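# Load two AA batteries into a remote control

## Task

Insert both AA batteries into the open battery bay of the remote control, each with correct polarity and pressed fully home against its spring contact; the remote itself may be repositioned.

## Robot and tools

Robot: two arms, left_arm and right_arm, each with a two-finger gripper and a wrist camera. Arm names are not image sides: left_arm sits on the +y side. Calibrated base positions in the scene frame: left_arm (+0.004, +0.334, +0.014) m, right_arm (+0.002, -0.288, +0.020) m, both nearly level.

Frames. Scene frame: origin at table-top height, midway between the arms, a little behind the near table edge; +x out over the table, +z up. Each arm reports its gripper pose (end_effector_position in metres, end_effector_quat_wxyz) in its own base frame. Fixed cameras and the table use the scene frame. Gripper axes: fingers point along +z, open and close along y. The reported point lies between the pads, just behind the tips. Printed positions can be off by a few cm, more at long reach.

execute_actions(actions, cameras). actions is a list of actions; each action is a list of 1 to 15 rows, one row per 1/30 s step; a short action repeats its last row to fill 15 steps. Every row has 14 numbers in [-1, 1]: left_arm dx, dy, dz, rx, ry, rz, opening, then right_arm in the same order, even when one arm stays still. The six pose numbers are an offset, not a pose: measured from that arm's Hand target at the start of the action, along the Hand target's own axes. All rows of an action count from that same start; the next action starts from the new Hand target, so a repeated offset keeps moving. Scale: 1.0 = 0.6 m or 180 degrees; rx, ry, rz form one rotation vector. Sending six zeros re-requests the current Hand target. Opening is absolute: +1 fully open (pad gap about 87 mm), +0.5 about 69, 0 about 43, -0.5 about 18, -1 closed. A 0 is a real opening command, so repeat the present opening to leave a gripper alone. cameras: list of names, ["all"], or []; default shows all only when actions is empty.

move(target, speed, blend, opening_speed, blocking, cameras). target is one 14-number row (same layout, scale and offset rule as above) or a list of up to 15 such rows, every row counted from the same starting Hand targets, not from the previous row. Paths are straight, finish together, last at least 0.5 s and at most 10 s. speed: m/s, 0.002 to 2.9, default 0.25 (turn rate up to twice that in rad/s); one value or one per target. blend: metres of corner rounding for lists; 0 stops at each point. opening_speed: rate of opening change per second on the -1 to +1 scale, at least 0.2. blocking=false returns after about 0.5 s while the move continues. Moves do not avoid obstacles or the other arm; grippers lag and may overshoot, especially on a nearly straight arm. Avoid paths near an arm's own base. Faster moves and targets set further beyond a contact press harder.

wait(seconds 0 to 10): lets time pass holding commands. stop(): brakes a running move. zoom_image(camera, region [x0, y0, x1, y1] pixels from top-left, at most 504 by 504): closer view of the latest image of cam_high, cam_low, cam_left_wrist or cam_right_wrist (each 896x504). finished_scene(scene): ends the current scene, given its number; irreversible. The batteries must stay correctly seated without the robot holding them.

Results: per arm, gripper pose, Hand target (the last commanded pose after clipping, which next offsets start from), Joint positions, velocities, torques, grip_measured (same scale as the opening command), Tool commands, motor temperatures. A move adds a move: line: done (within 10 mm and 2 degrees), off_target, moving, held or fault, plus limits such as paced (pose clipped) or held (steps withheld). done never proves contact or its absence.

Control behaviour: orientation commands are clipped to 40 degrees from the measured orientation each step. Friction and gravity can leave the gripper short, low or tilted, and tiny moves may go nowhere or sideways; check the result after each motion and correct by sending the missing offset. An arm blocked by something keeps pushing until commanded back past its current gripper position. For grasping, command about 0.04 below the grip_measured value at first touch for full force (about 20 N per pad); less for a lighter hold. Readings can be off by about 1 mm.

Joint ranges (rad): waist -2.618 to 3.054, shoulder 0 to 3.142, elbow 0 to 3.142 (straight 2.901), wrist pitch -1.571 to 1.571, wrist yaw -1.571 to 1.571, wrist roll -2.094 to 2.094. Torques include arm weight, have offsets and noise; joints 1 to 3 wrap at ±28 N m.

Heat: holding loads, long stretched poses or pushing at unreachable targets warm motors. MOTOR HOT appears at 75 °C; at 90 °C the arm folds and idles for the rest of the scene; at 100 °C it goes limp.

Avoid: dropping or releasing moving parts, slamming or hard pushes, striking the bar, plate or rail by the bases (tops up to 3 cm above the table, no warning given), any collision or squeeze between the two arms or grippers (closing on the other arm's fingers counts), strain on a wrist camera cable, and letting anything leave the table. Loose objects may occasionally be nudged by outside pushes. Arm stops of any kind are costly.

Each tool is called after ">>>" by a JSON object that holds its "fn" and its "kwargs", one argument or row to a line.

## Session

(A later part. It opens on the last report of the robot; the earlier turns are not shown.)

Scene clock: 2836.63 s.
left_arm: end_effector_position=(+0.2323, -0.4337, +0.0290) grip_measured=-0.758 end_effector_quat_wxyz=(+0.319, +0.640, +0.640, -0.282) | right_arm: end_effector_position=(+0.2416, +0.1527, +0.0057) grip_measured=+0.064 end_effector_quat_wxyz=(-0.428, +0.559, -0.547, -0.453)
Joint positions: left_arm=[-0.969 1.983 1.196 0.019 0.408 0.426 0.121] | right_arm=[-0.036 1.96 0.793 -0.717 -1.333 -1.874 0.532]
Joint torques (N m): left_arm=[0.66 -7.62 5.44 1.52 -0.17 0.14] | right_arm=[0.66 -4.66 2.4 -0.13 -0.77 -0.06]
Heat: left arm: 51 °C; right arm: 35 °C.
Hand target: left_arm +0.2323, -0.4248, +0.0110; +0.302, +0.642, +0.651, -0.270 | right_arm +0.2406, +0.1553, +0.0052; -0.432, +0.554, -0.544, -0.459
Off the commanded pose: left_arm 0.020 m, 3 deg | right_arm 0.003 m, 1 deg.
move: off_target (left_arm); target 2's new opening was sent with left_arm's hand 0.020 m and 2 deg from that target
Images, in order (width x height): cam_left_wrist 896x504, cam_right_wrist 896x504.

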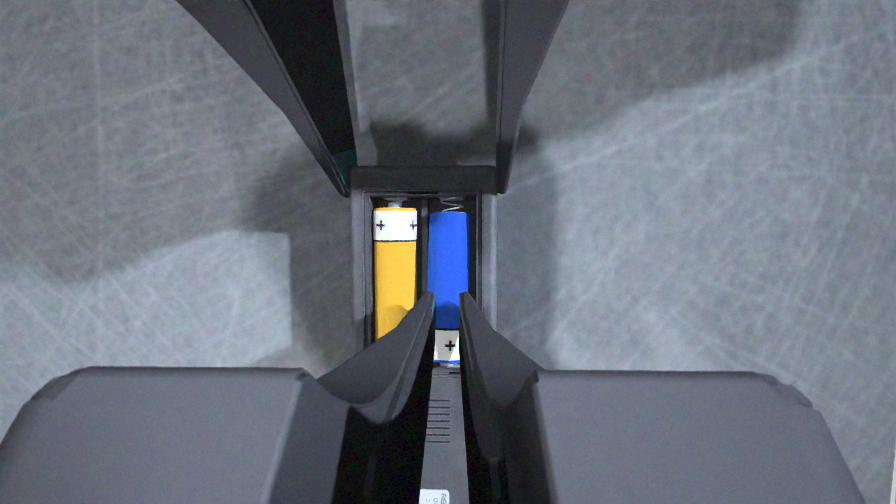

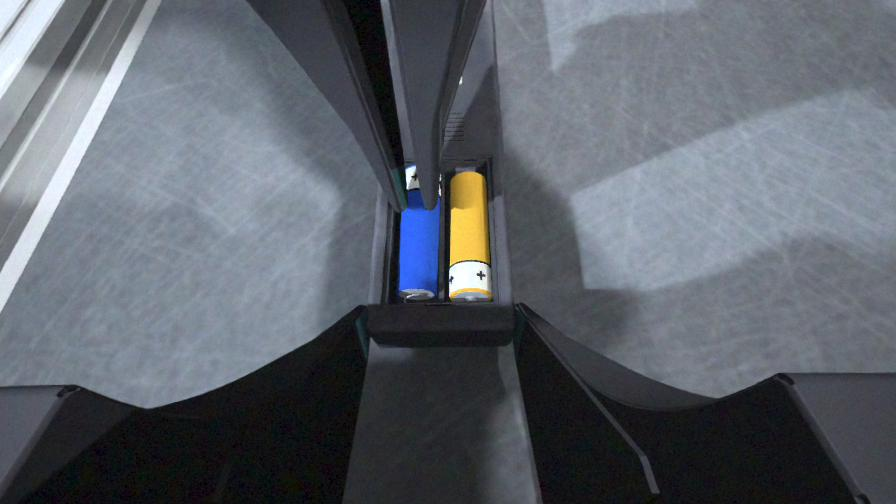

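>>> {"fn": "move", "kwargs": {
  "target": [
    [-0.09,0,-0.08,0,0,0,-0.76,0,0,0,0,0,0,-0.1],
    [0.02,0.0,-0.26,0,0,0,-0.76,0,0,0,0,0,0,-0.1]
  ],
  "speed": [0.08,0.2],
  "cameras": ["cam_left_wrist","cam_right_wrist","cam_low"]
}}

>>> {"fn": "zoom_image", "kwargs": {
  "camera": "cam_low",
  "region": [530, 250, 580, 300]
}}

>>> {"fn": "zoom_image", "kwargs": {
  "camera": "cam_right_wrist",
  "region": [350, 140, 540, 330]
}}

Scene clock: 2851.30 s.
left_arm: end_effector_position=(+0.2271, -0.3055, +0.1031) grip_measured=-0.760 end_effector_quat_wxyz=(+0.300, +0.639, +0.655, -0.270) | right_arm: end_effector_position=(+0.2416, +0.1528, +0.0057) grip_measured=+0.064 end_effector_quat_wxyz=(-0.428, +0.559, -0.547, -0.453)
Joint positions: left_arm=[-0.751 1.533 1.023 -0.387 0.53 0.605 0.12] | right_arm=[-0.035 1.96 0.793 -0.716 -1.333 -1.874 0.532]
Joint torques (N m): left_arm=[0.87 -8.09 6.45 1.28 0.16 0.19] | right_arm=[0.62 -4.66 2.39 -0.14 -0.77 -0.06]
Motor temperatures (°C): left_arm=[24 50 39 41 23 23 23] | right_arm=[25 35 27 24 27 25 26]
Heat: left arm: 50 °C; right arm: 35 °C.
Hand target: left_arm +0.2251, -0.3014, +0.1069; +0.302, +0.642, +0.651, -0.270 | right_arm +0.2406, +0.1553, +0.0052; -0.432, +0.554, -0.544, -0.459
Off the commanded pose: left_arm 0.006 m, 1 deg | right_arm 0.003 m, 1 deg.
move: done
Images, in order (width x height): cam_low 896x504, cam_left_wrist 896x504, cam_right_wrist 896x504.

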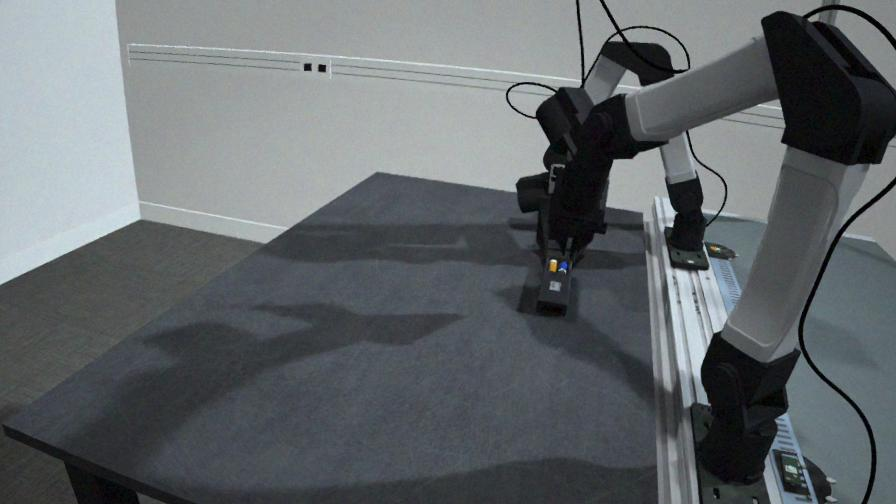

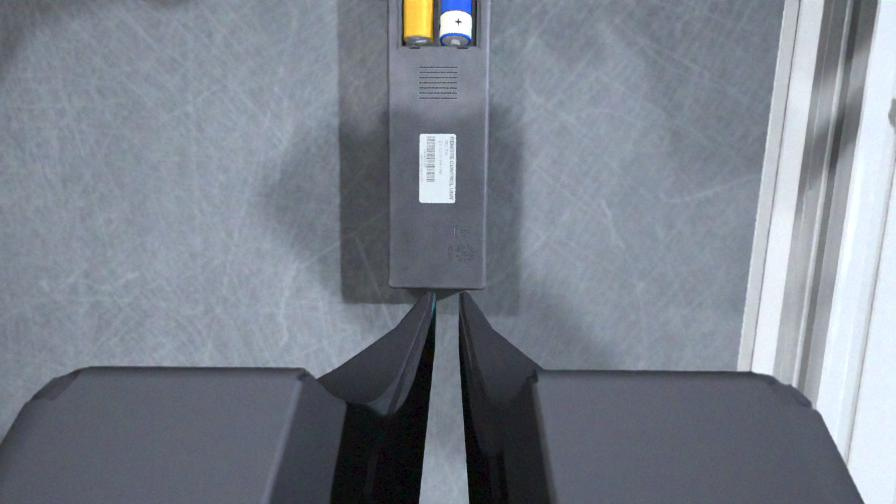

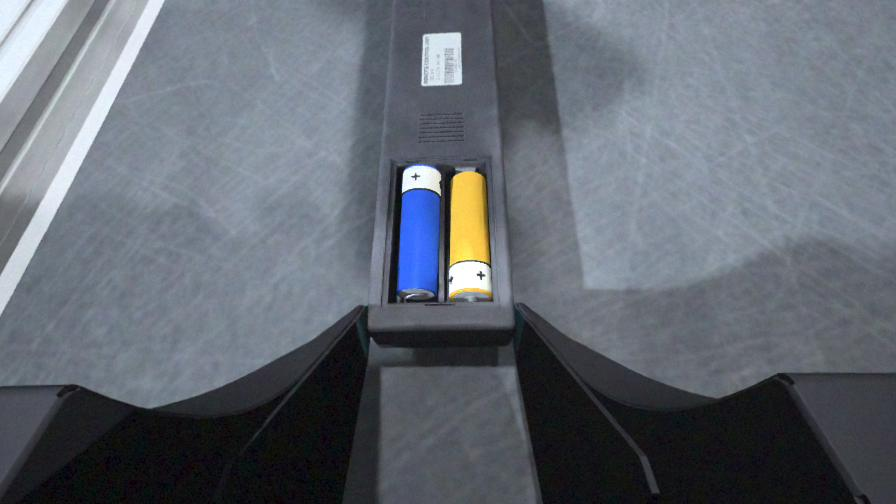

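Scaled by 10.080 from the camera's 896x504 image, which has a finer 1280x720 frame.

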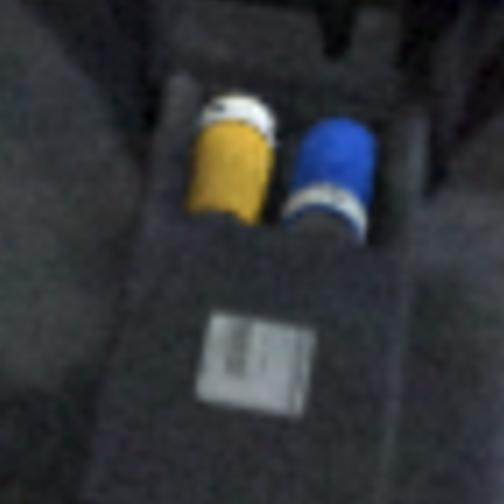

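Scaled by 2.653 from the camera's 896x504 image, which has a finer 1280x720 frame.

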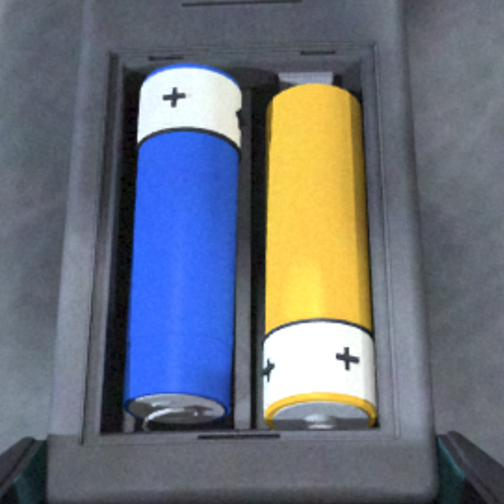

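>>> {"fn": "zoom_image", "kwargs": {
  "camera": "cam_left_wrist",
  "region": [385, 0, 495, 80]
}}

Scaled by 4.582 from the camera's 896x504 image, which has a finer 1280x720 frame.

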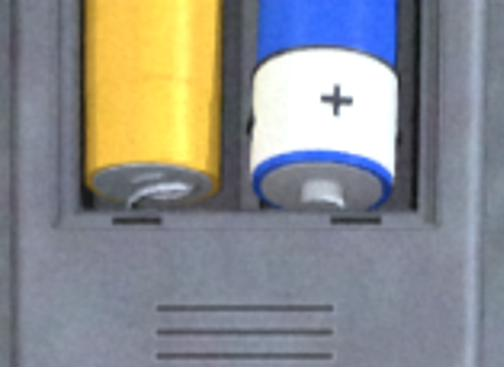

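>>> {"fn": "move", "kwargs": {
  "target": [
    [0,0,0,0,0,0,-0.76,0,0,0,0,0,0,0.35],
    [0,0,0,0,0,0,-0.76,0.0,0,-0.13,0,0,0,0.35]
  ],
  "speed": 0.08,
  "opening_speed": 0.4,
  "cameras": ["cam_left_wrist","cam_right_wrist"]
}}

Scene clock: 2878.53 s.
left_arm: end_effector_position=(+0.2269, -0.3054, +0.1031) grip_measured=-0.760 end_effector_quat_wxyz=(+0.300, +0.639, +0.655, -0.270) | right_arm: end_effector_position=(+0.2387, +0.0820, +0.0140) grip_measured=+0.350 end_effector_quat_wxyz=(+0.403, -0.526, +0.624, +0.415)
Joint positions: left_arm=[-0.751 1.533 1.023 -0.387 0.53 0.605 0.12] | right_arm=[-0.292 1.928 0.853 -1.055 -1.169 -2.068 0.675]
Joint torques (N m): left_arm=[0.85 -7.99 6.43 1.3 0.14 0.21] | right_arm=[0.06 -8.06 3.78 -0.83 -0.4 -0.14]
Heat: left arm: 48 °C; right arm: 35 °C.
Hand target: left_arm +0.2250, -0.3013, +0.1069; +0.302, +0.642, +0.651, -0.270 | right_arm +0.2436, +0.0790, +0.0212; +0.432, -0.554, +0.544, +0.459
Off the commanded pose: left_arm 0.006 m, 1 deg | right_arm 0.009 m, 11 deg.
joint sent to its limit (right arm) — joint 6 (wrist roll), lower limit. The joint targets are off in orientation, not in position.
move: off_target (right_arm)
Images, in order (width x height): cam_left_wrist 896x504, cam_right_wrist 896x504.

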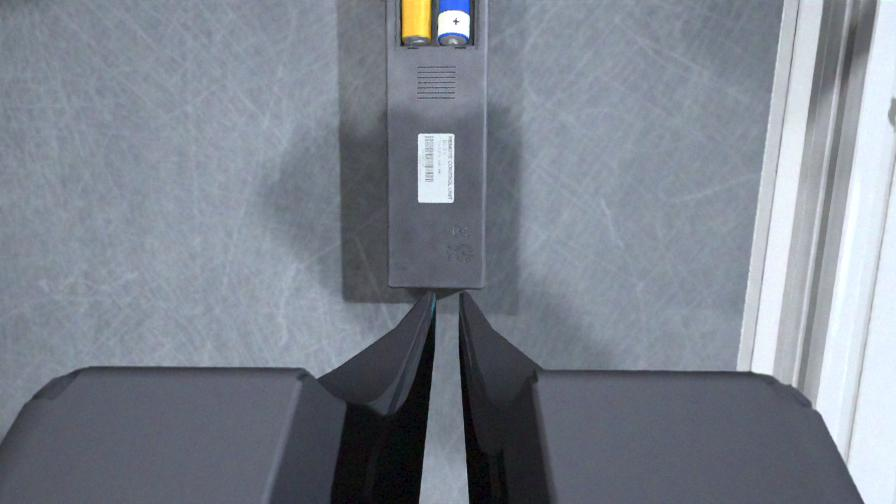

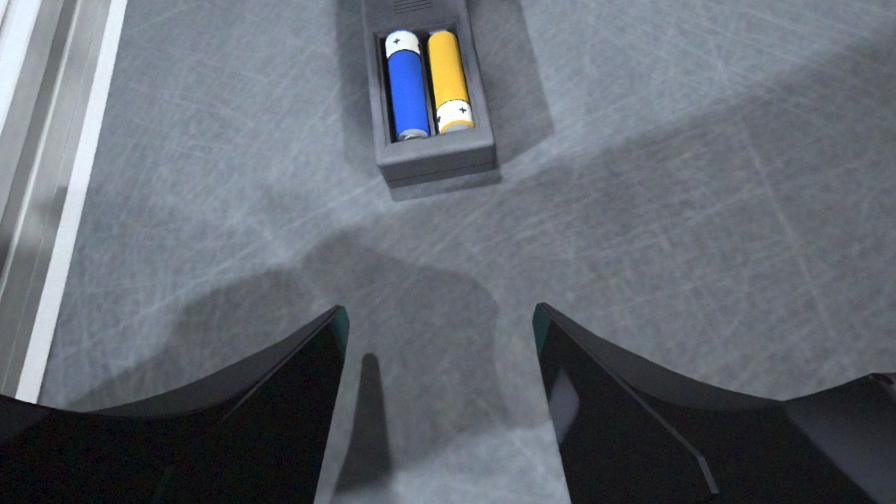

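>>> {"fn": "zoom_image", "kwargs": {
  "camera": "cam_right_wrist",
  "region": [355, 10, 505, 190]
}}

Scaled by 2.800 from the camera's 896x504 image, which has a finer 1280x720 frame.

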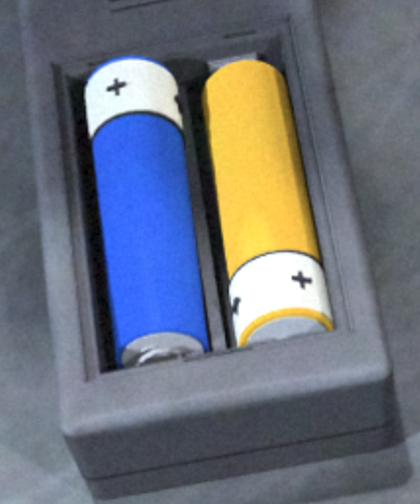

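>>> {"fn": "move", "kwargs": {
  "target": [
    [0,0,0,0,0,0,-0.76,-0.13,0,-0.03,0,0.1,0,0.0],
    [0,0,0,0,0,0,-0.76,-0.112,0.0127,0.19,0.011,0.211,0.0025,-0.86]
  ],
  "speed": 0.15,
  "cameras": ["cam_right_wrist","cam_left_wrist"]
}}

Scene clock: 2899.30 s.
left_arm: end_effector_position=(+0.2268, -0.3031, +0.1020) grip_measured=-0.760 end_effector_quat_wxyz=(+0.296, +0.638, +0.658, -0.270) | right_arm: end_effector_position=(+0.2294, +0.2021, +0.0619) grip_measured=-0.860 end_effector_quat_wxyz=(-0.232, +0.666, -0.662, -0.253)
Joint positions: left_arm=[-0.746 1.532 1.022 -0.397 0.531 0.606 0.12] | right_arm=[0.475 1.502 0.921 -0.652 -0.627 -0.991 0.07]
Joint torques (N m): left_arm=[0.43 -7.97 6.48 1.38 0.14 0.2] | right_arm=[1.02 -5.22 4.86 1.21 -0.18 0.25]
Heat: left arm: 47 °C; right arm: 37 °C.
Hand target: left_arm +0.2251, -0.3014, +0.1069; +0.302, +0.642, +0.651, -0.270 | right_arm +0.2325, +0.2041, +0.0638; -0.239, +0.664, -0.665, -0.246
Off the commanded pose: left_arm 0.005 m, 1 deg | right_arm 0.004 m, 1 deg.
move: done
Images, in order (width x height): cam_left_wrist 896x504, cam_right_wrist 896x504.

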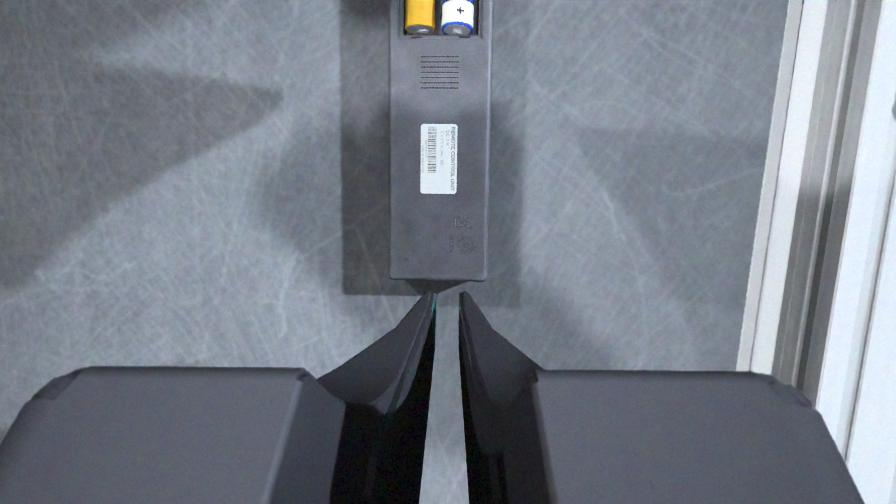

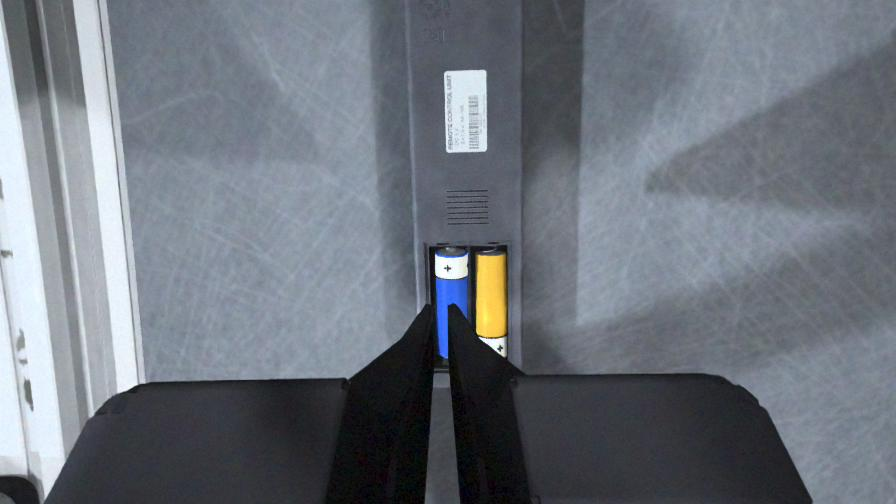

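>>> {"fn": "zoom_image", "kwargs": {
  "camera": "cam_right_wrist",
  "region": [405, 225, 535, 385]
}}

Scaled by 3.150 from the camera's 896x504 image, which has a finer 1280x720 frame.

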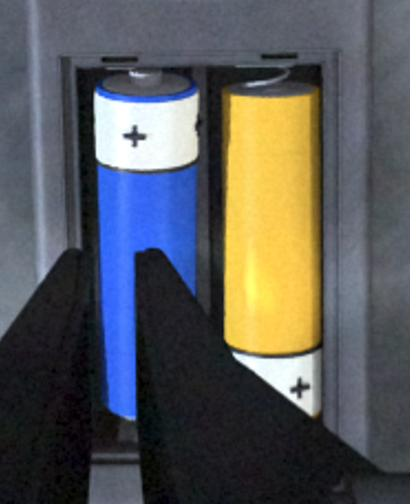

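>>> {"fn": "move", "kwargs": {
  "target": [
    [0,0,0,0,0,0,-0.76,0.038,-0.0067,0.045,0,0,0,-0.86],
    [0,0,0,0,0,0,-0.76,0.0547,-0.0067,0.065,0,0,0,-0.86]
  ],
  "speed": [0.08,0.03],
  "cameras": ["cam_right_wrist","cam_low"]
}}

>>> {"fn": "zoom_image", "kwargs": {
  "camera": "cam_right_wrist",
  "region": [405, 225, 535, 385]
}}

Scene clock: 2911.70 s.
left_arm: end_effector_position=(+0.2250, -0.3015, +0.1003) grip_measured=-0.760 end_effector_quat_wxyz=(+0.291, +0.638, +0.660, -0.270) | right_arm: end_effector_position=(+0.2359, +0.2046, +0.0195) grip_measured=-0.860 end_effector_quat_wxyz=(-0.243, +0.666, -0.660, -0.247)
Joint positions: left_arm=[-0.746 1.532 1.02 -0.405 0.532 0.606 0.12] | right_arm=[0.475 1.583 0.808 -0.431 -0.622 -0.986 0.07]
Joint torques (N m): left_arm=[0.44 -8.01 6.69 1.45 0.13 0.2] | right_arm=[0.43 -3.33 3.95 1.28 -0.25 0.11]
Heat: left arm: 47 °C; right arm: 36 °C.
Hand target: left_arm +0.2252, -0.3014, +0.1070; +0.302, +0.642, +0.651, -0.270 | right_arm +0.2359, +0.2042, +0.0127; -0.239, +0.664, -0.665, -0.246
Off the commanded pose: left_arm 0.007 m, 2 deg | right_arm 0.007 m, 1 deg.
move: done
Images, in order (width x height): cam_low 896x504, cam_right_wrist 896x504.

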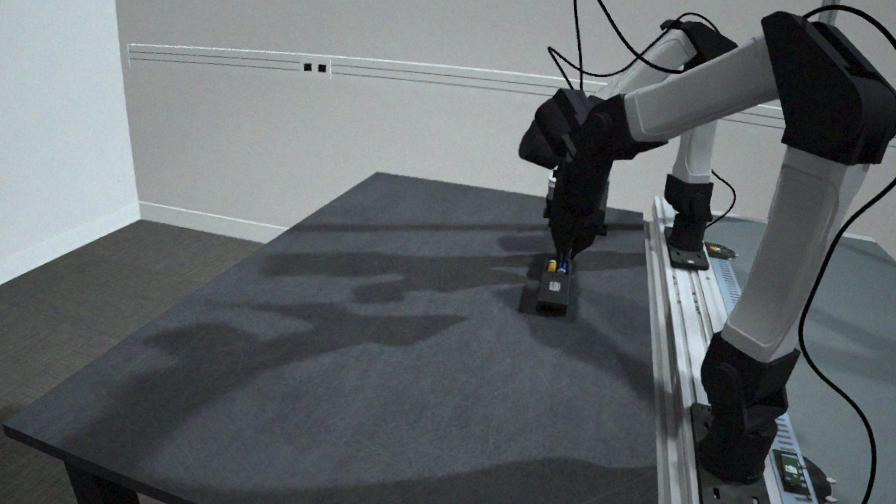

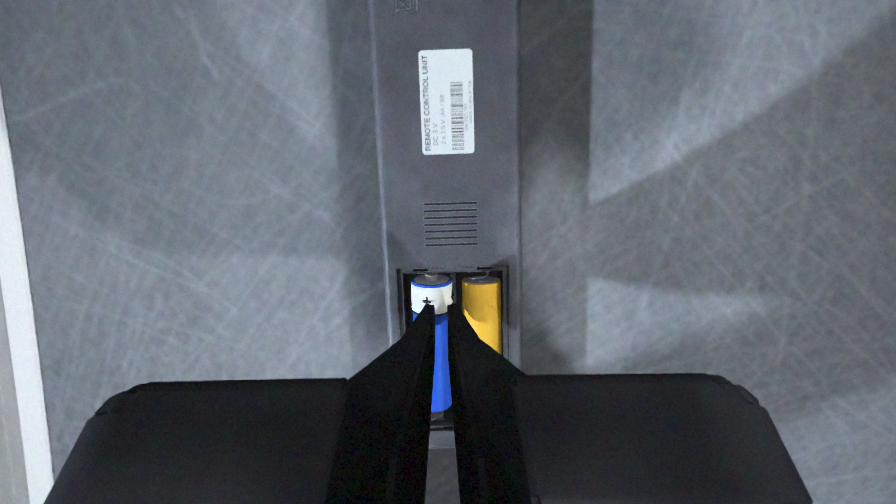

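Scaled by 3.150 from the camera's 896x504 image, which has a finer 1280x720 frame.

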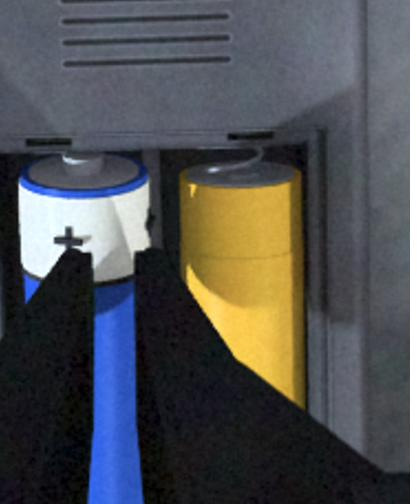

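>>> {"fn": "move", "kwargs": {
  "target": [
    [0,0,0,0,0,0,-0.76,0,0.005,0,0,0,0,-0.86],
    [0,0,0,0,0,0,-0.76,0.0064,0.005,0.0077,0,0,0,-0.86]
  ],
  "speed": [0.05,0.02],
  "cameras": ["cam_right_wrist"]
}}

>>> {"fn": "zoom_image", "kwargs": {
  "camera": "cam_right_wrist",
  "region": [395, 255, 525, 385]
}}

Scene clock: 2919.13 s.
left_arm: end_effector_position=(+0.2250, -0.3016, +0.1004) grip_measured=-0.760 end_effector_quat_wxyz=(+0.291, +0.638, +0.660, -0.270) | right_arm: end_effector_position=(+0.2382, +0.2084, +0.0192) grip_measured=-0.860 end_effector_quat_wxyz=(-0.256, +0.664, -0.656, -0.251)
Joint positions: left_arm=[-0.746 1.532 1.02 -0.405 0.532 0.606 0.12] | right_arm=[0.475 1.583 0.794 -0.389 -0.635 -0.977 0.07]
Joint torques (N m): left_arm=[0.43 -8.03 6.61 1.44 0.14 0.21] | right_arm=[0.96 -3.12 3.08 1.19 -0.07 0.07]
Heat: left arm: 47 °C; right arm: 36 °C.
Hand target: left_arm +0.2252, -0.3014, +0.1070; +0.302, +0.642, +0.651, -0.270 | right_arm +0.2329, +0.2042, +0.0067; -0.239, +0.664, -0.665, -0.246
Off the commanded pose: left_arm 0.007 m, 2 deg | right_arm 0.014 m, 2 deg.
move: off_target (right_arm)
Images, in order (width x height): cam_right_wrist 896x504.

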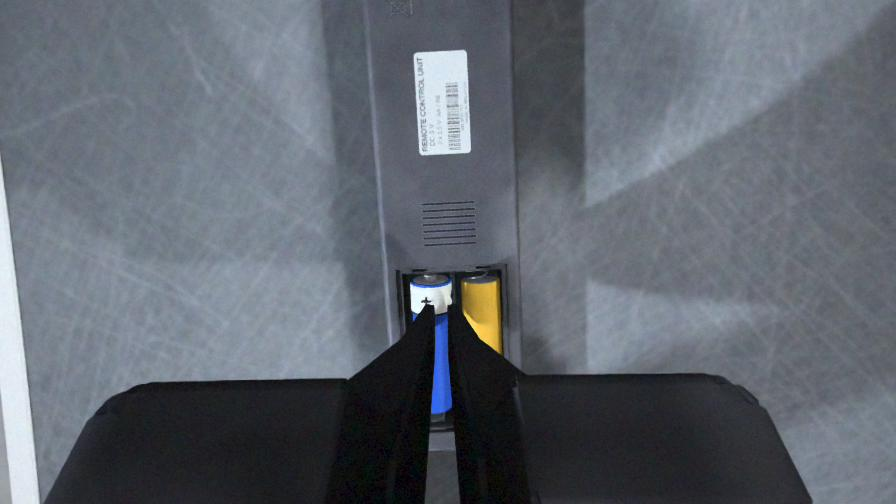

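Scaled by 3.877 from the camera's 896x504 image, which has a finer 1280x720 frame.

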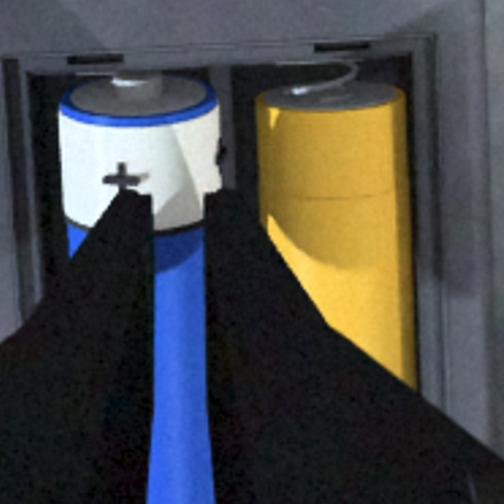

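>>> {"fn": "move", "kwargs": {
  "target": [
    [0,0,0,0,0,0,-0.76,-0.016,0,-0.019,0,0,0,-0.86],
    [0,0,0,0,0,0,-0.76,-0.016,-0.0285,-0.019,0,0,0,-0.86],
    [0,0,0,0,0,0,-0.76,0,-0.0285,0,0,0,0,-0.86]
  ],
  "speed": [0.05,0.05,0.025],
  "cameras": ["cam_right_wrist"]
}}

>>> {"fn": "zoom_image", "kwargs": {
  "camera": "cam_right_wrist",
  "region": [395, 255, 525, 385]
}}

Scene clock: 2929.43 s.
left_arm: end_effector_position=(+0.2245, -0.3019, +0.1004) grip_measured=-0.760 end_effector_quat_wxyz=(+0.291, +0.638, +0.659, -0.271) | right_arm: end_effector_position=(+0.2501, +0.2072, +0.0167) grip_measured=-0.860 end_effector_quat_wxyz=(-0.246, +0.662, -0.663, -0.249)
Joint positions: left_arm=[-0.748 1.532 1.02 -0.405 0.533 0.606 0.12] | right_arm=[0.457 1.639 0.852 -0.422 -0.631 -0.993 0.07]
Joint torques (N m): left_arm=[0.5 -8.03 6.71 1.45 0.13 0.2] | right_arm=[-0.06 -3.21 3.63 1.24 -0.24 -0.11]
Heat: left arm: 47 °C; right arm: 36 °C.
Hand target: left_arm +0.2251, -0.3015, +0.1070; +0.302, +0.642, +0.651, -0.270 | right_arm +0.2500, +0.2042, +0.0066; -0.239, +0.664, -0.665, -0.246
Off the commanded pose: left_arm 0.007 m, 2 deg | right_arm 0.011 m, 1 deg.
move: off_target (right_arm)
Images, in order (width x height): cam_right_wrist 896x504.

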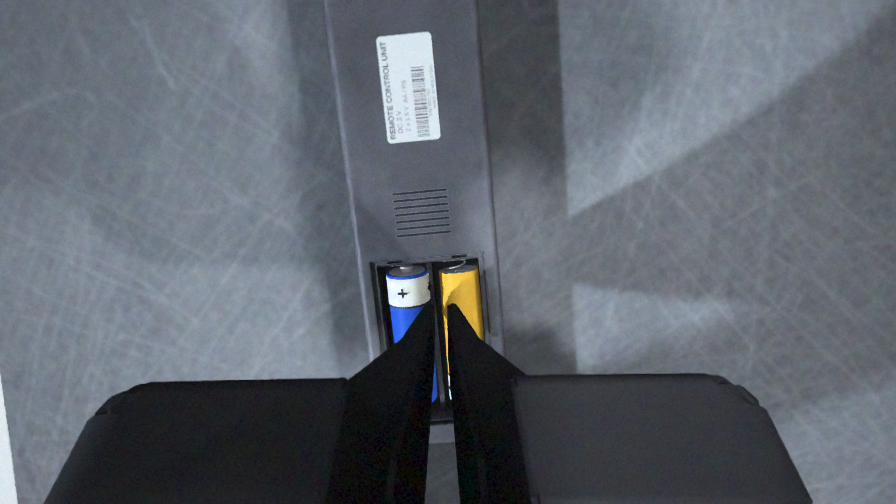

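Scaled by 3.877 from the camera's 896x504 image, which has a finer 1280x720 frame.

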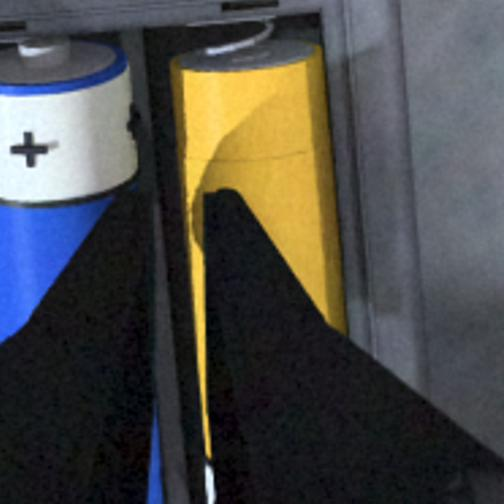

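>>> {"fn": "move", "kwargs": {
  "target": [
    [0,0,0,0,0,0,-0.76,-0.016,0,-0.019,0,0,0,-0.86],
    [0,0,0,0,0,0,-0.76,-0.011,0.039,-0.023,0,0,0,-0.86],
    [0,0,0,0,0,0,-0.76,0.0155,0.041,0.0085,0,0,0,-0.86]
  ],
  "speed": [0.05,0.05,0.025],
  "cameras": ["cam_right_wrist"]
}}

>>> {"fn": "zoom_image", "kwargs": {
  "camera": "cam_right_wrist",
  "region": [395, 255, 525, 385]
}}

Scene clock: 2942.23 s.
left_arm: end_effector_position=(+0.2244, -0.3021, +0.1005) grip_measured=-0.760 end_effector_quat_wxyz=(+0.292, +0.640, +0.657, -0.271) | right_arm: end_effector_position=(+0.2359, +0.2090, +0.0155) grip_measured=-0.861 end_effector_quat_wxyz=(-0.270, +0.664, -0.650, -0.253)
Joint positions: left_arm=[-0.748 1.532 1.02 -0.405 0.535 0.611 0.12] | right_arm=[0.472 1.569 0.748 -0.327 -0.651 -0.977 0.069]
Joint torques (N m): left_arm=[0.55 -8.05 6.63 1.45 0.1 0.16] | right_arm=[1.32 -2.56 2.51 1.04 0.12 0.06]
Heat: left arm: 47 °C; right arm: 36 °C.
Hand target: left_arm +0.2251, -0.3015, +0.1070; +0.302, +0.642, +0.651, -0.270 | right_arm +0.2253, +0.2003, -0.0031; -0.239, +0.664, -0.665, -0.246
Off the commanded pose: left_arm 0.007 m, 1 deg | right_arm 0.023 m, 4 deg.
move: off_target (right_arm)
Images, in order (width x height): cam_right_wrist 896x504.

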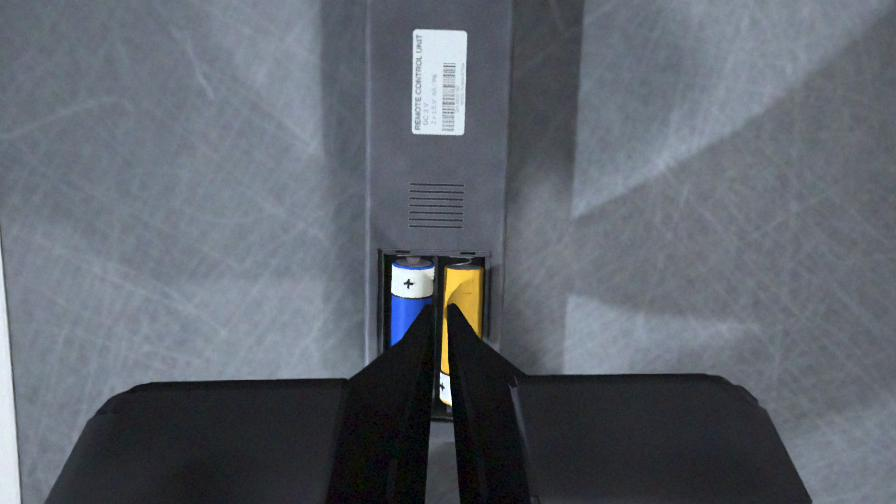

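Scaled by 3.877 from the camera's 896x504 image, which has a finer 1280x720 frame.

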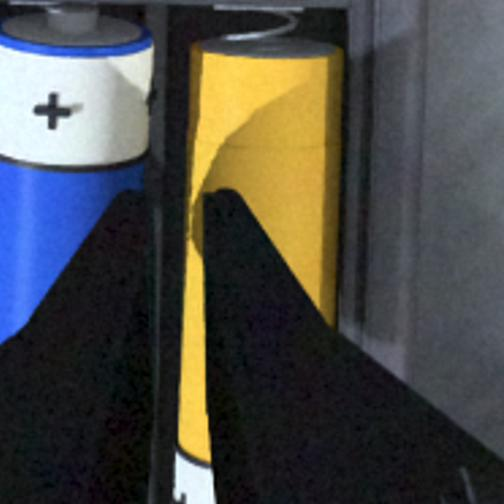

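>>> {"fn": "move", "kwargs": {
  "target": [
    [0,0,0,0,0,0,-0.76,-0.0236,0,-0.028,0,0,0,-0.86],
    [0,0,0,0,0,0,-0.76,-0.0283,0.0112,-0.024,0,0,0,-0.86],
    [0,0,0,0,0,0,-0.76,-0.0069,0.0112,0.0015,0,0,0,-0.86]
  ],
  "speed": [0.05,0.05,0.025],
  "cameras": ["cam_right_wrist"]
}}

>>> {"fn": "zoom_image", "kwargs": {
  "camera": "cam_right_wrist",
  "region": [395, 235, 525, 385]
}}

Scene clock: 2957.23 s.
left_arm: end_effector_position=(+0.2243, -0.3021, +0.1005) grip_measured=-0.760 end_effector_quat_wxyz=(+0.292, +0.640, +0.657, -0.271) | right_arm: end_effector_position=(+0.2278, +0.2118, +0.0153) grip_measured=-0.861 end_effector_quat_wxyz=(-0.265, +0.662, -0.653, -0.255)
Joint positions: left_arm=[-0.748 1.532 1.02 -0.405 0.536 0.611 0.12] | right_arm=[0.497 1.551 0.73 -0.321 -0.639 -0.943 0.069]
Joint torques (N m): left_arm=[0.55 -8.03 6.67 1.43 0.1 0.17] | right_arm=[1.36 -2.8 2.58 1.12 0.1 0.01]
Heat: left arm: 47 °C; right arm: 35 °C.
Hand target: left_arm +0.2251, -0.3015, +0.1070; +0.302, +0.642, +0.651, -0.270 | right_arm +0.2187, +0.2040, -0.0010; -0.239, +0.664, -0.665, -0.246
Off the commanded pose: left_arm 0.006 m, 1 deg | right_arm 0.020 m, 3 deg.
move: off_target (right_arm)
Images, in order (width x height): cam_right_wrist 896x504.

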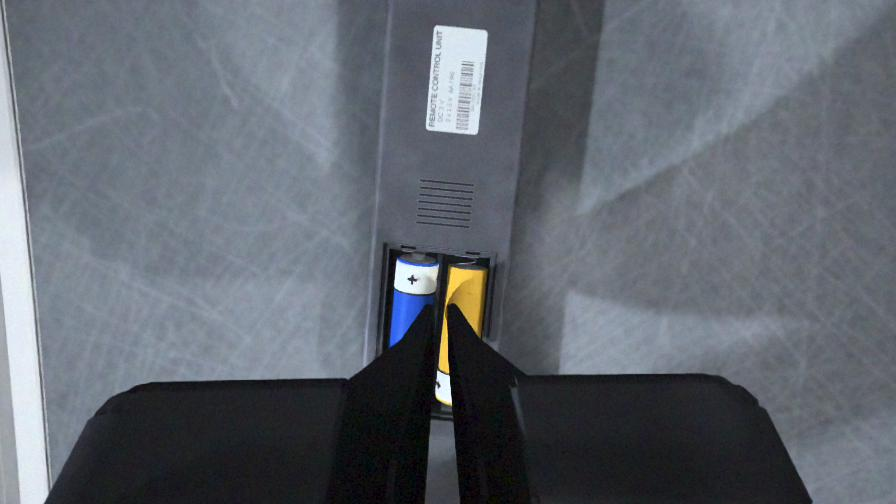

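Scaled by 3.360 from the camera's 896x504 image, which has a finer 1280x720 frame.

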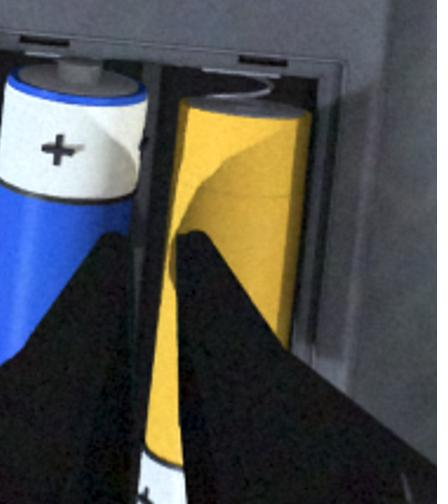

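>>> {"fn": "move", "kwargs": {
  "target": [0,0,0,0,0,0,0.5,-0.055,0,-0.065,0,0,0,-0.86],
  "speed": 0.08,
  "cameras": ["cam_right_wrist","cam_left_wrist"]
}}

>>> {"fn": "zoom_image", "kwargs": {
  "camera": "cam_right_wrist",
  "region": [375, 215, 525, 385]
}}

Scene clock: 2967.03 s.
left_arm: end_effector_position=(+0.2241, -0.3023, +0.1006) grip_measured=+0.500 end_effector_quat_wxyz=(+0.292, +0.640, +0.657, -0.272) | right_arm: end_effector_position=(+0.2145, +0.2006, +0.0382) grip_measured=-0.860 end_effector_quat_wxyz=(-0.225, +0.660, -0.671, -0.253)
Joint positions: left_arm=[-0.748 1.532 1.02 -0.405 0.537 0.611 0.75] | right_arm=[0.501 1.489 0.811 -0.546 -0.61 -0.943 0.07]
Joint torques (N m): left_arm=[0.49 -7.99 6.68 1.42 0.08 0.17] | right_arm=[0.95 -6.53 6.5 0.88 -0.26 0.03]
Heat: left arm: 47 °C; right arm: 35 °C.
Hand target: left_arm +0.2251, -0.3015, +0.1070; +0.302, +0.642, +0.651, -0.270 | right_arm +0.2191, +0.2042, +0.0501; -0.239, +0.664, -0.665, -0.246
Off the commanded pose: left_arm 0.006 m, 1 deg | right_arm 0.013 m, 2 deg.
move: off_target (right_arm)
Images, in order (width x height): cam_left_wrist 896x504, cam_right_wrist 896x504.

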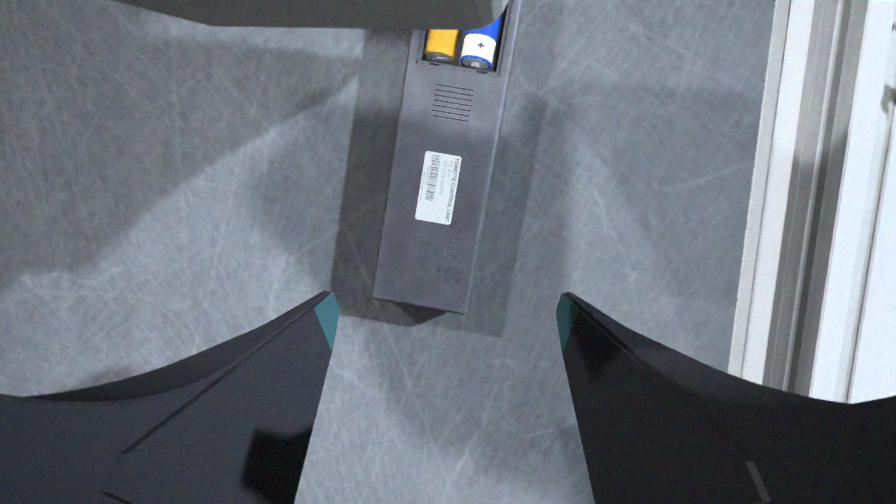

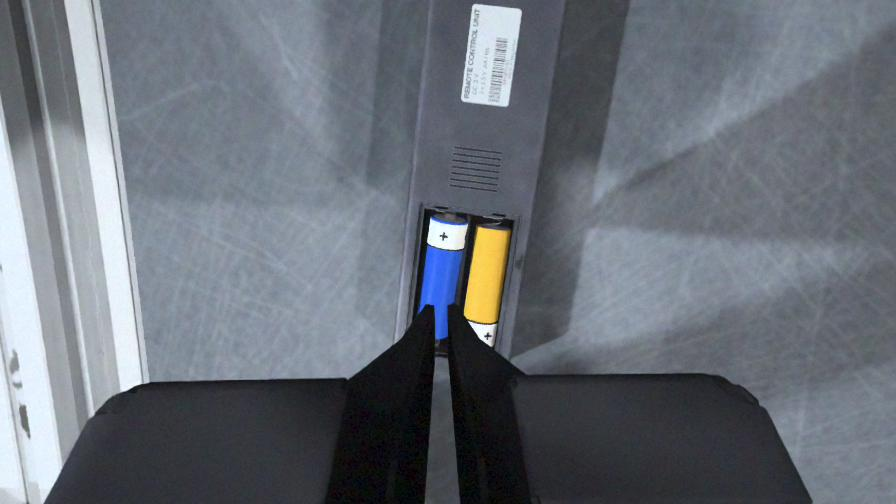

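Scaled by 2.965 from the camera's 896x504 image, which has a finer 1280x720 frame.

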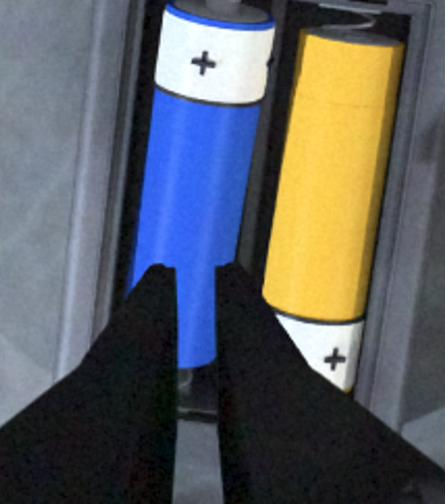

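>>> {"fn": "move", "kwargs": {
  "target": [0.0717,0.0167,0.0758,0.0329,0,0.0299,0.5,0,0,0,0,0,0,-0.86],
  "speed": 0.1,
  "cameras": ["cam_right_wrist","cam_left_wrist"]
}}

Scene clock: 2982.27 s.
left_arm: end_effector_position=(+0.2357, -0.3106, +0.0581) grip_measured=+0.500 end_effector_quat_wxyz=(+0.291, +0.684, +0.599, -0.296) | right_arm: end_effector_position=(+0.2111, +0.1921, +0.0339) grip_measured=-0.860 end_effector_quat_wxyz=(-0.207, +0.660, -0.681, -0.240)
Joint positions: left_arm=[-0.705 1.678 0.985 -0.28 0.657 0.79 0.75] | right_arm=[0.502 1.489 0.811 -0.579 -0.573 -0.943 0.07]
Joint torques (N m): left_arm=[0.79 -4.82 5.67 1.35 -0.01 0.2] | right_arm=[0.79 -6.64 6.48 1.16 -0.68 0]
Heat: left arm: 47 °C; right arm: 35 °C.
Hand target: left_arm +0.2375, -0.3057, +0.0449; +0.281, +0.687, +0.605, -0.289 | right_arm +0.2191, +0.2042, +0.0501; -0.239, +0.664, -0.665, -0.246
Off the commanded pose: left_arm 0.014 m, 2 deg | right_arm 0.022 m, 4 deg.
move: off_target (left_arm, right_arm)
Images, in order (width x height): cam_left_wrist 896x504, cam_right_wrist 896x504.

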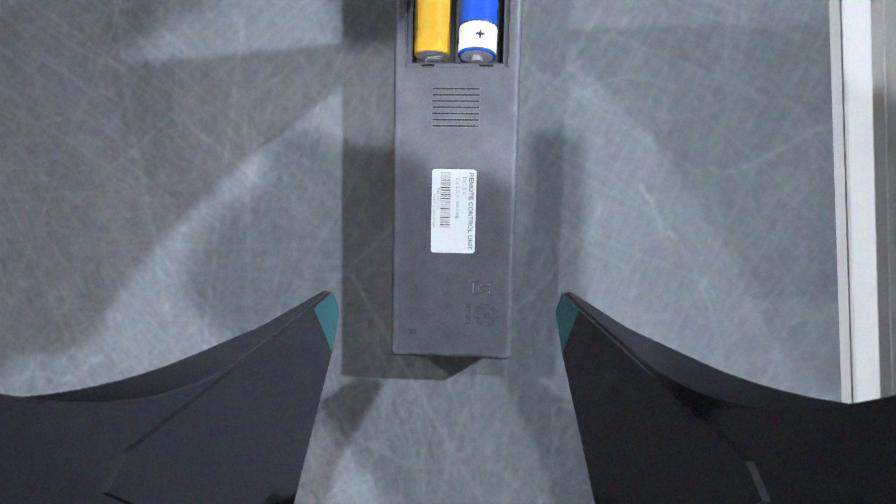

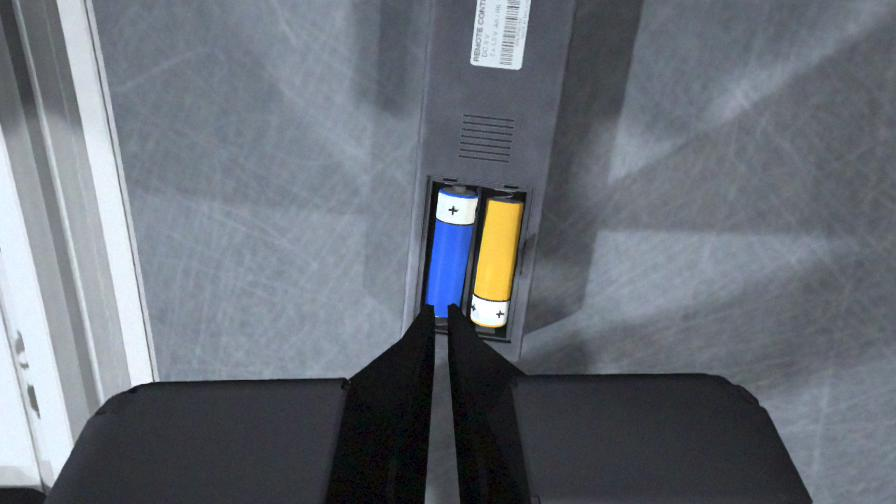

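>>> {"fn": "move", "kwargs": {
  "target": [
    [0.0543,-0.0033,0.0493,0,0,0,0.5,0,0,0,0,0,0,-0.86],
    [0.0543,-0.0033,0.0493,0,0,0,-0.08,0,0,0,0,0,0,-0.86]
  ],
  "speed": 0.06,
  "opening_speed": 0.4,
  "cameras": ["cam_right_wrist","cam_left_wrist"]
}}

Scene clock: 2991.97 s.
left_arm: end_effector_position=(+0.2431, -0.3284, +0.0410) grip_measured=-0.080 end_effector_quat_wxyz=(+0.335, +0.687, +0.564, -0.314) | right_arm: end_effector_position=(+0.2076, +0.1777, +0.0280) grip_measured=-0.860 end_effector_quat_wxyz=(-0.180, +0.660, -0.698, -0.215)
Joint positions: left_arm=[-0.705 1.744 0.912 -0.04 0.715 0.792 0.46] | right_arm=[0.502 1.489 0.811 -0.626 -0.508 -0.943 0.07]
Joint torques (N m): left_arm=[0.75 -3.41 3.67 0.84 -0.65 0.21] | right_arm=[0.51 -7.09 6.64 1.43 -1.42 -0.11]
Heat: left arm: 46 °C; right arm: 36 °C.
Hand target: left_arm +0.2371, -0.3055, +0.0008; +0.281, +0.686, +0.605, -0.289 | right_arm +0.2191, +0.2042, +0.0501; -0.239, +0.664, -0.665, -0.246
Off the commanded pose: left_arm 0.047 m, 8 deg | right_arm 0.036 m, 9 deg.
move: off_target (left_arm, right_arm); target 2's new opening was sent with left_arm's hand 0.046 m and 8 deg from that target
Images, in order (width x height): cam_left_wrist 896x504, cam_right_wrist 896x504.

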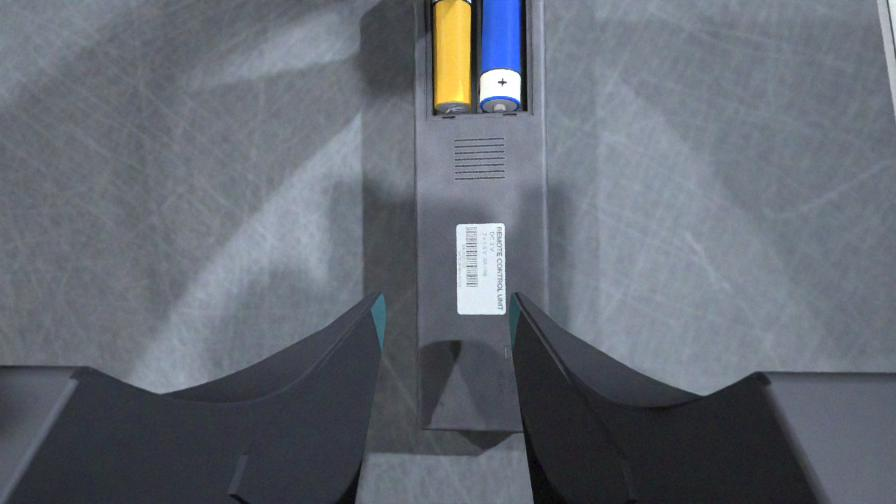

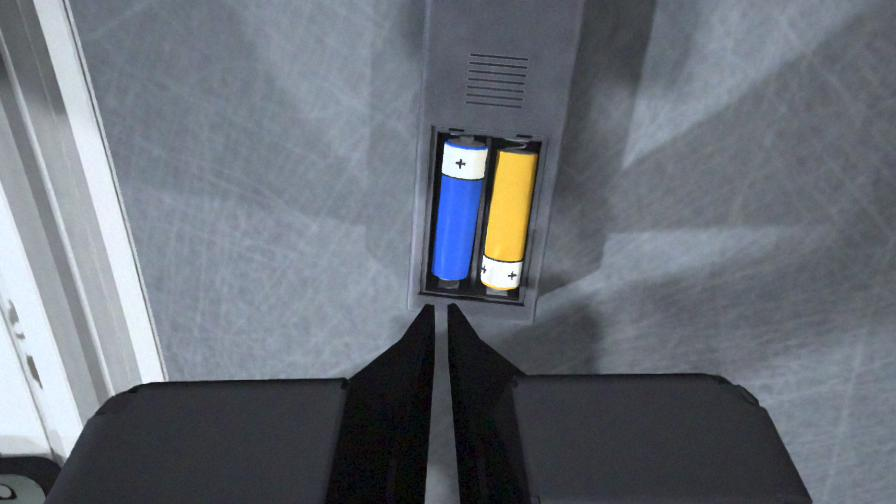

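>>> {"fn": "move", "kwargs": {
  "target": [-0.0543,0.0033,-0.0493,0,0,0,-0.08,0.1,0,-0.14,0,-0.1,0,-0.86],
  "speed": 0.08,
  "cameras": ["cam_right_wrist","cam_left_wrist"]
}}

Scene clock: 3001.70 s.
left_arm: end_effector_position=(+0.2287, -0.3032, +0.0289) grip_measured=-0.080 end_effector_quat_wxyz=(+0.261, +0.684, +0.613, -0.297) | right_arm: end_effector_position=(+0.2150, +0.1039, +0.0716) grip_measured=-0.860 end_effector_quat_wxyz=(-0.333, +0.618, -0.623, -0.344)
Joint positions: left_arm=[-0.705 1.735 0.951 -0.258 0.651 0.792 0.46] | right_arm=[-0.097 1.496 0.839 -1.082 -0.99 -1.752 0.07]
Joint torques (N m): left_arm=[0.76 -9.94 8.1 1.08 0.05 0.18] | right_arm=[-0.34 -2.73 5.75 -0.16 -0.68 -0.14]
Heat: left arm: 46 °C; right arm: 36 °C.
Hand target: left_arm +0.2374, -0.3057, +0.0449; +0.281, +0.686, +0.606, -0.289 | right_arm +0.2196, +0.1041, +0.0757; -0.340, +0.617, -0.619, -0.347
Off the commanded pose: left_arm 0.018 m, 3 deg | right_arm 0.006 m, 1 deg.
move: off_target (left_arm)
Images, in order (width x height): cam_left_wrist 896x504, cam_right_wrist 896x504.

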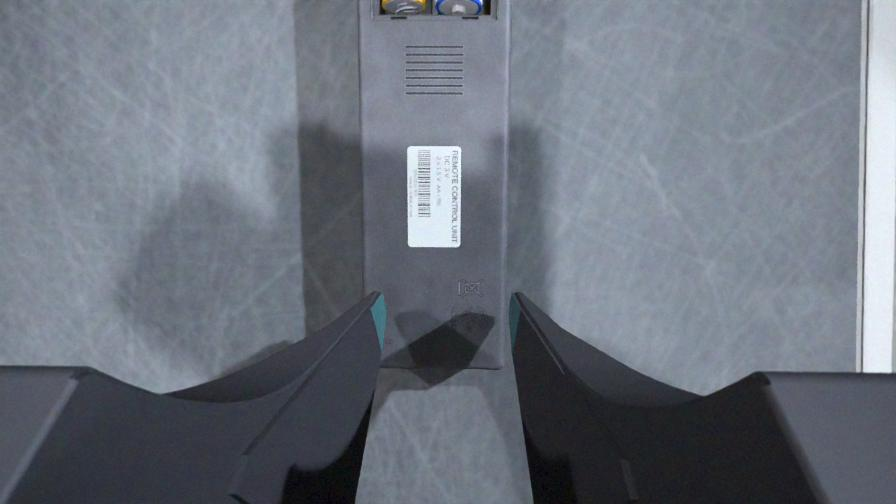

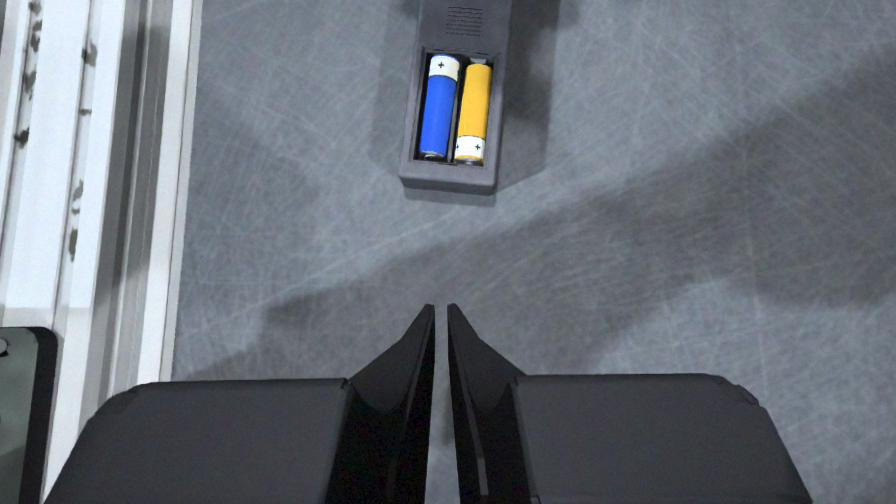

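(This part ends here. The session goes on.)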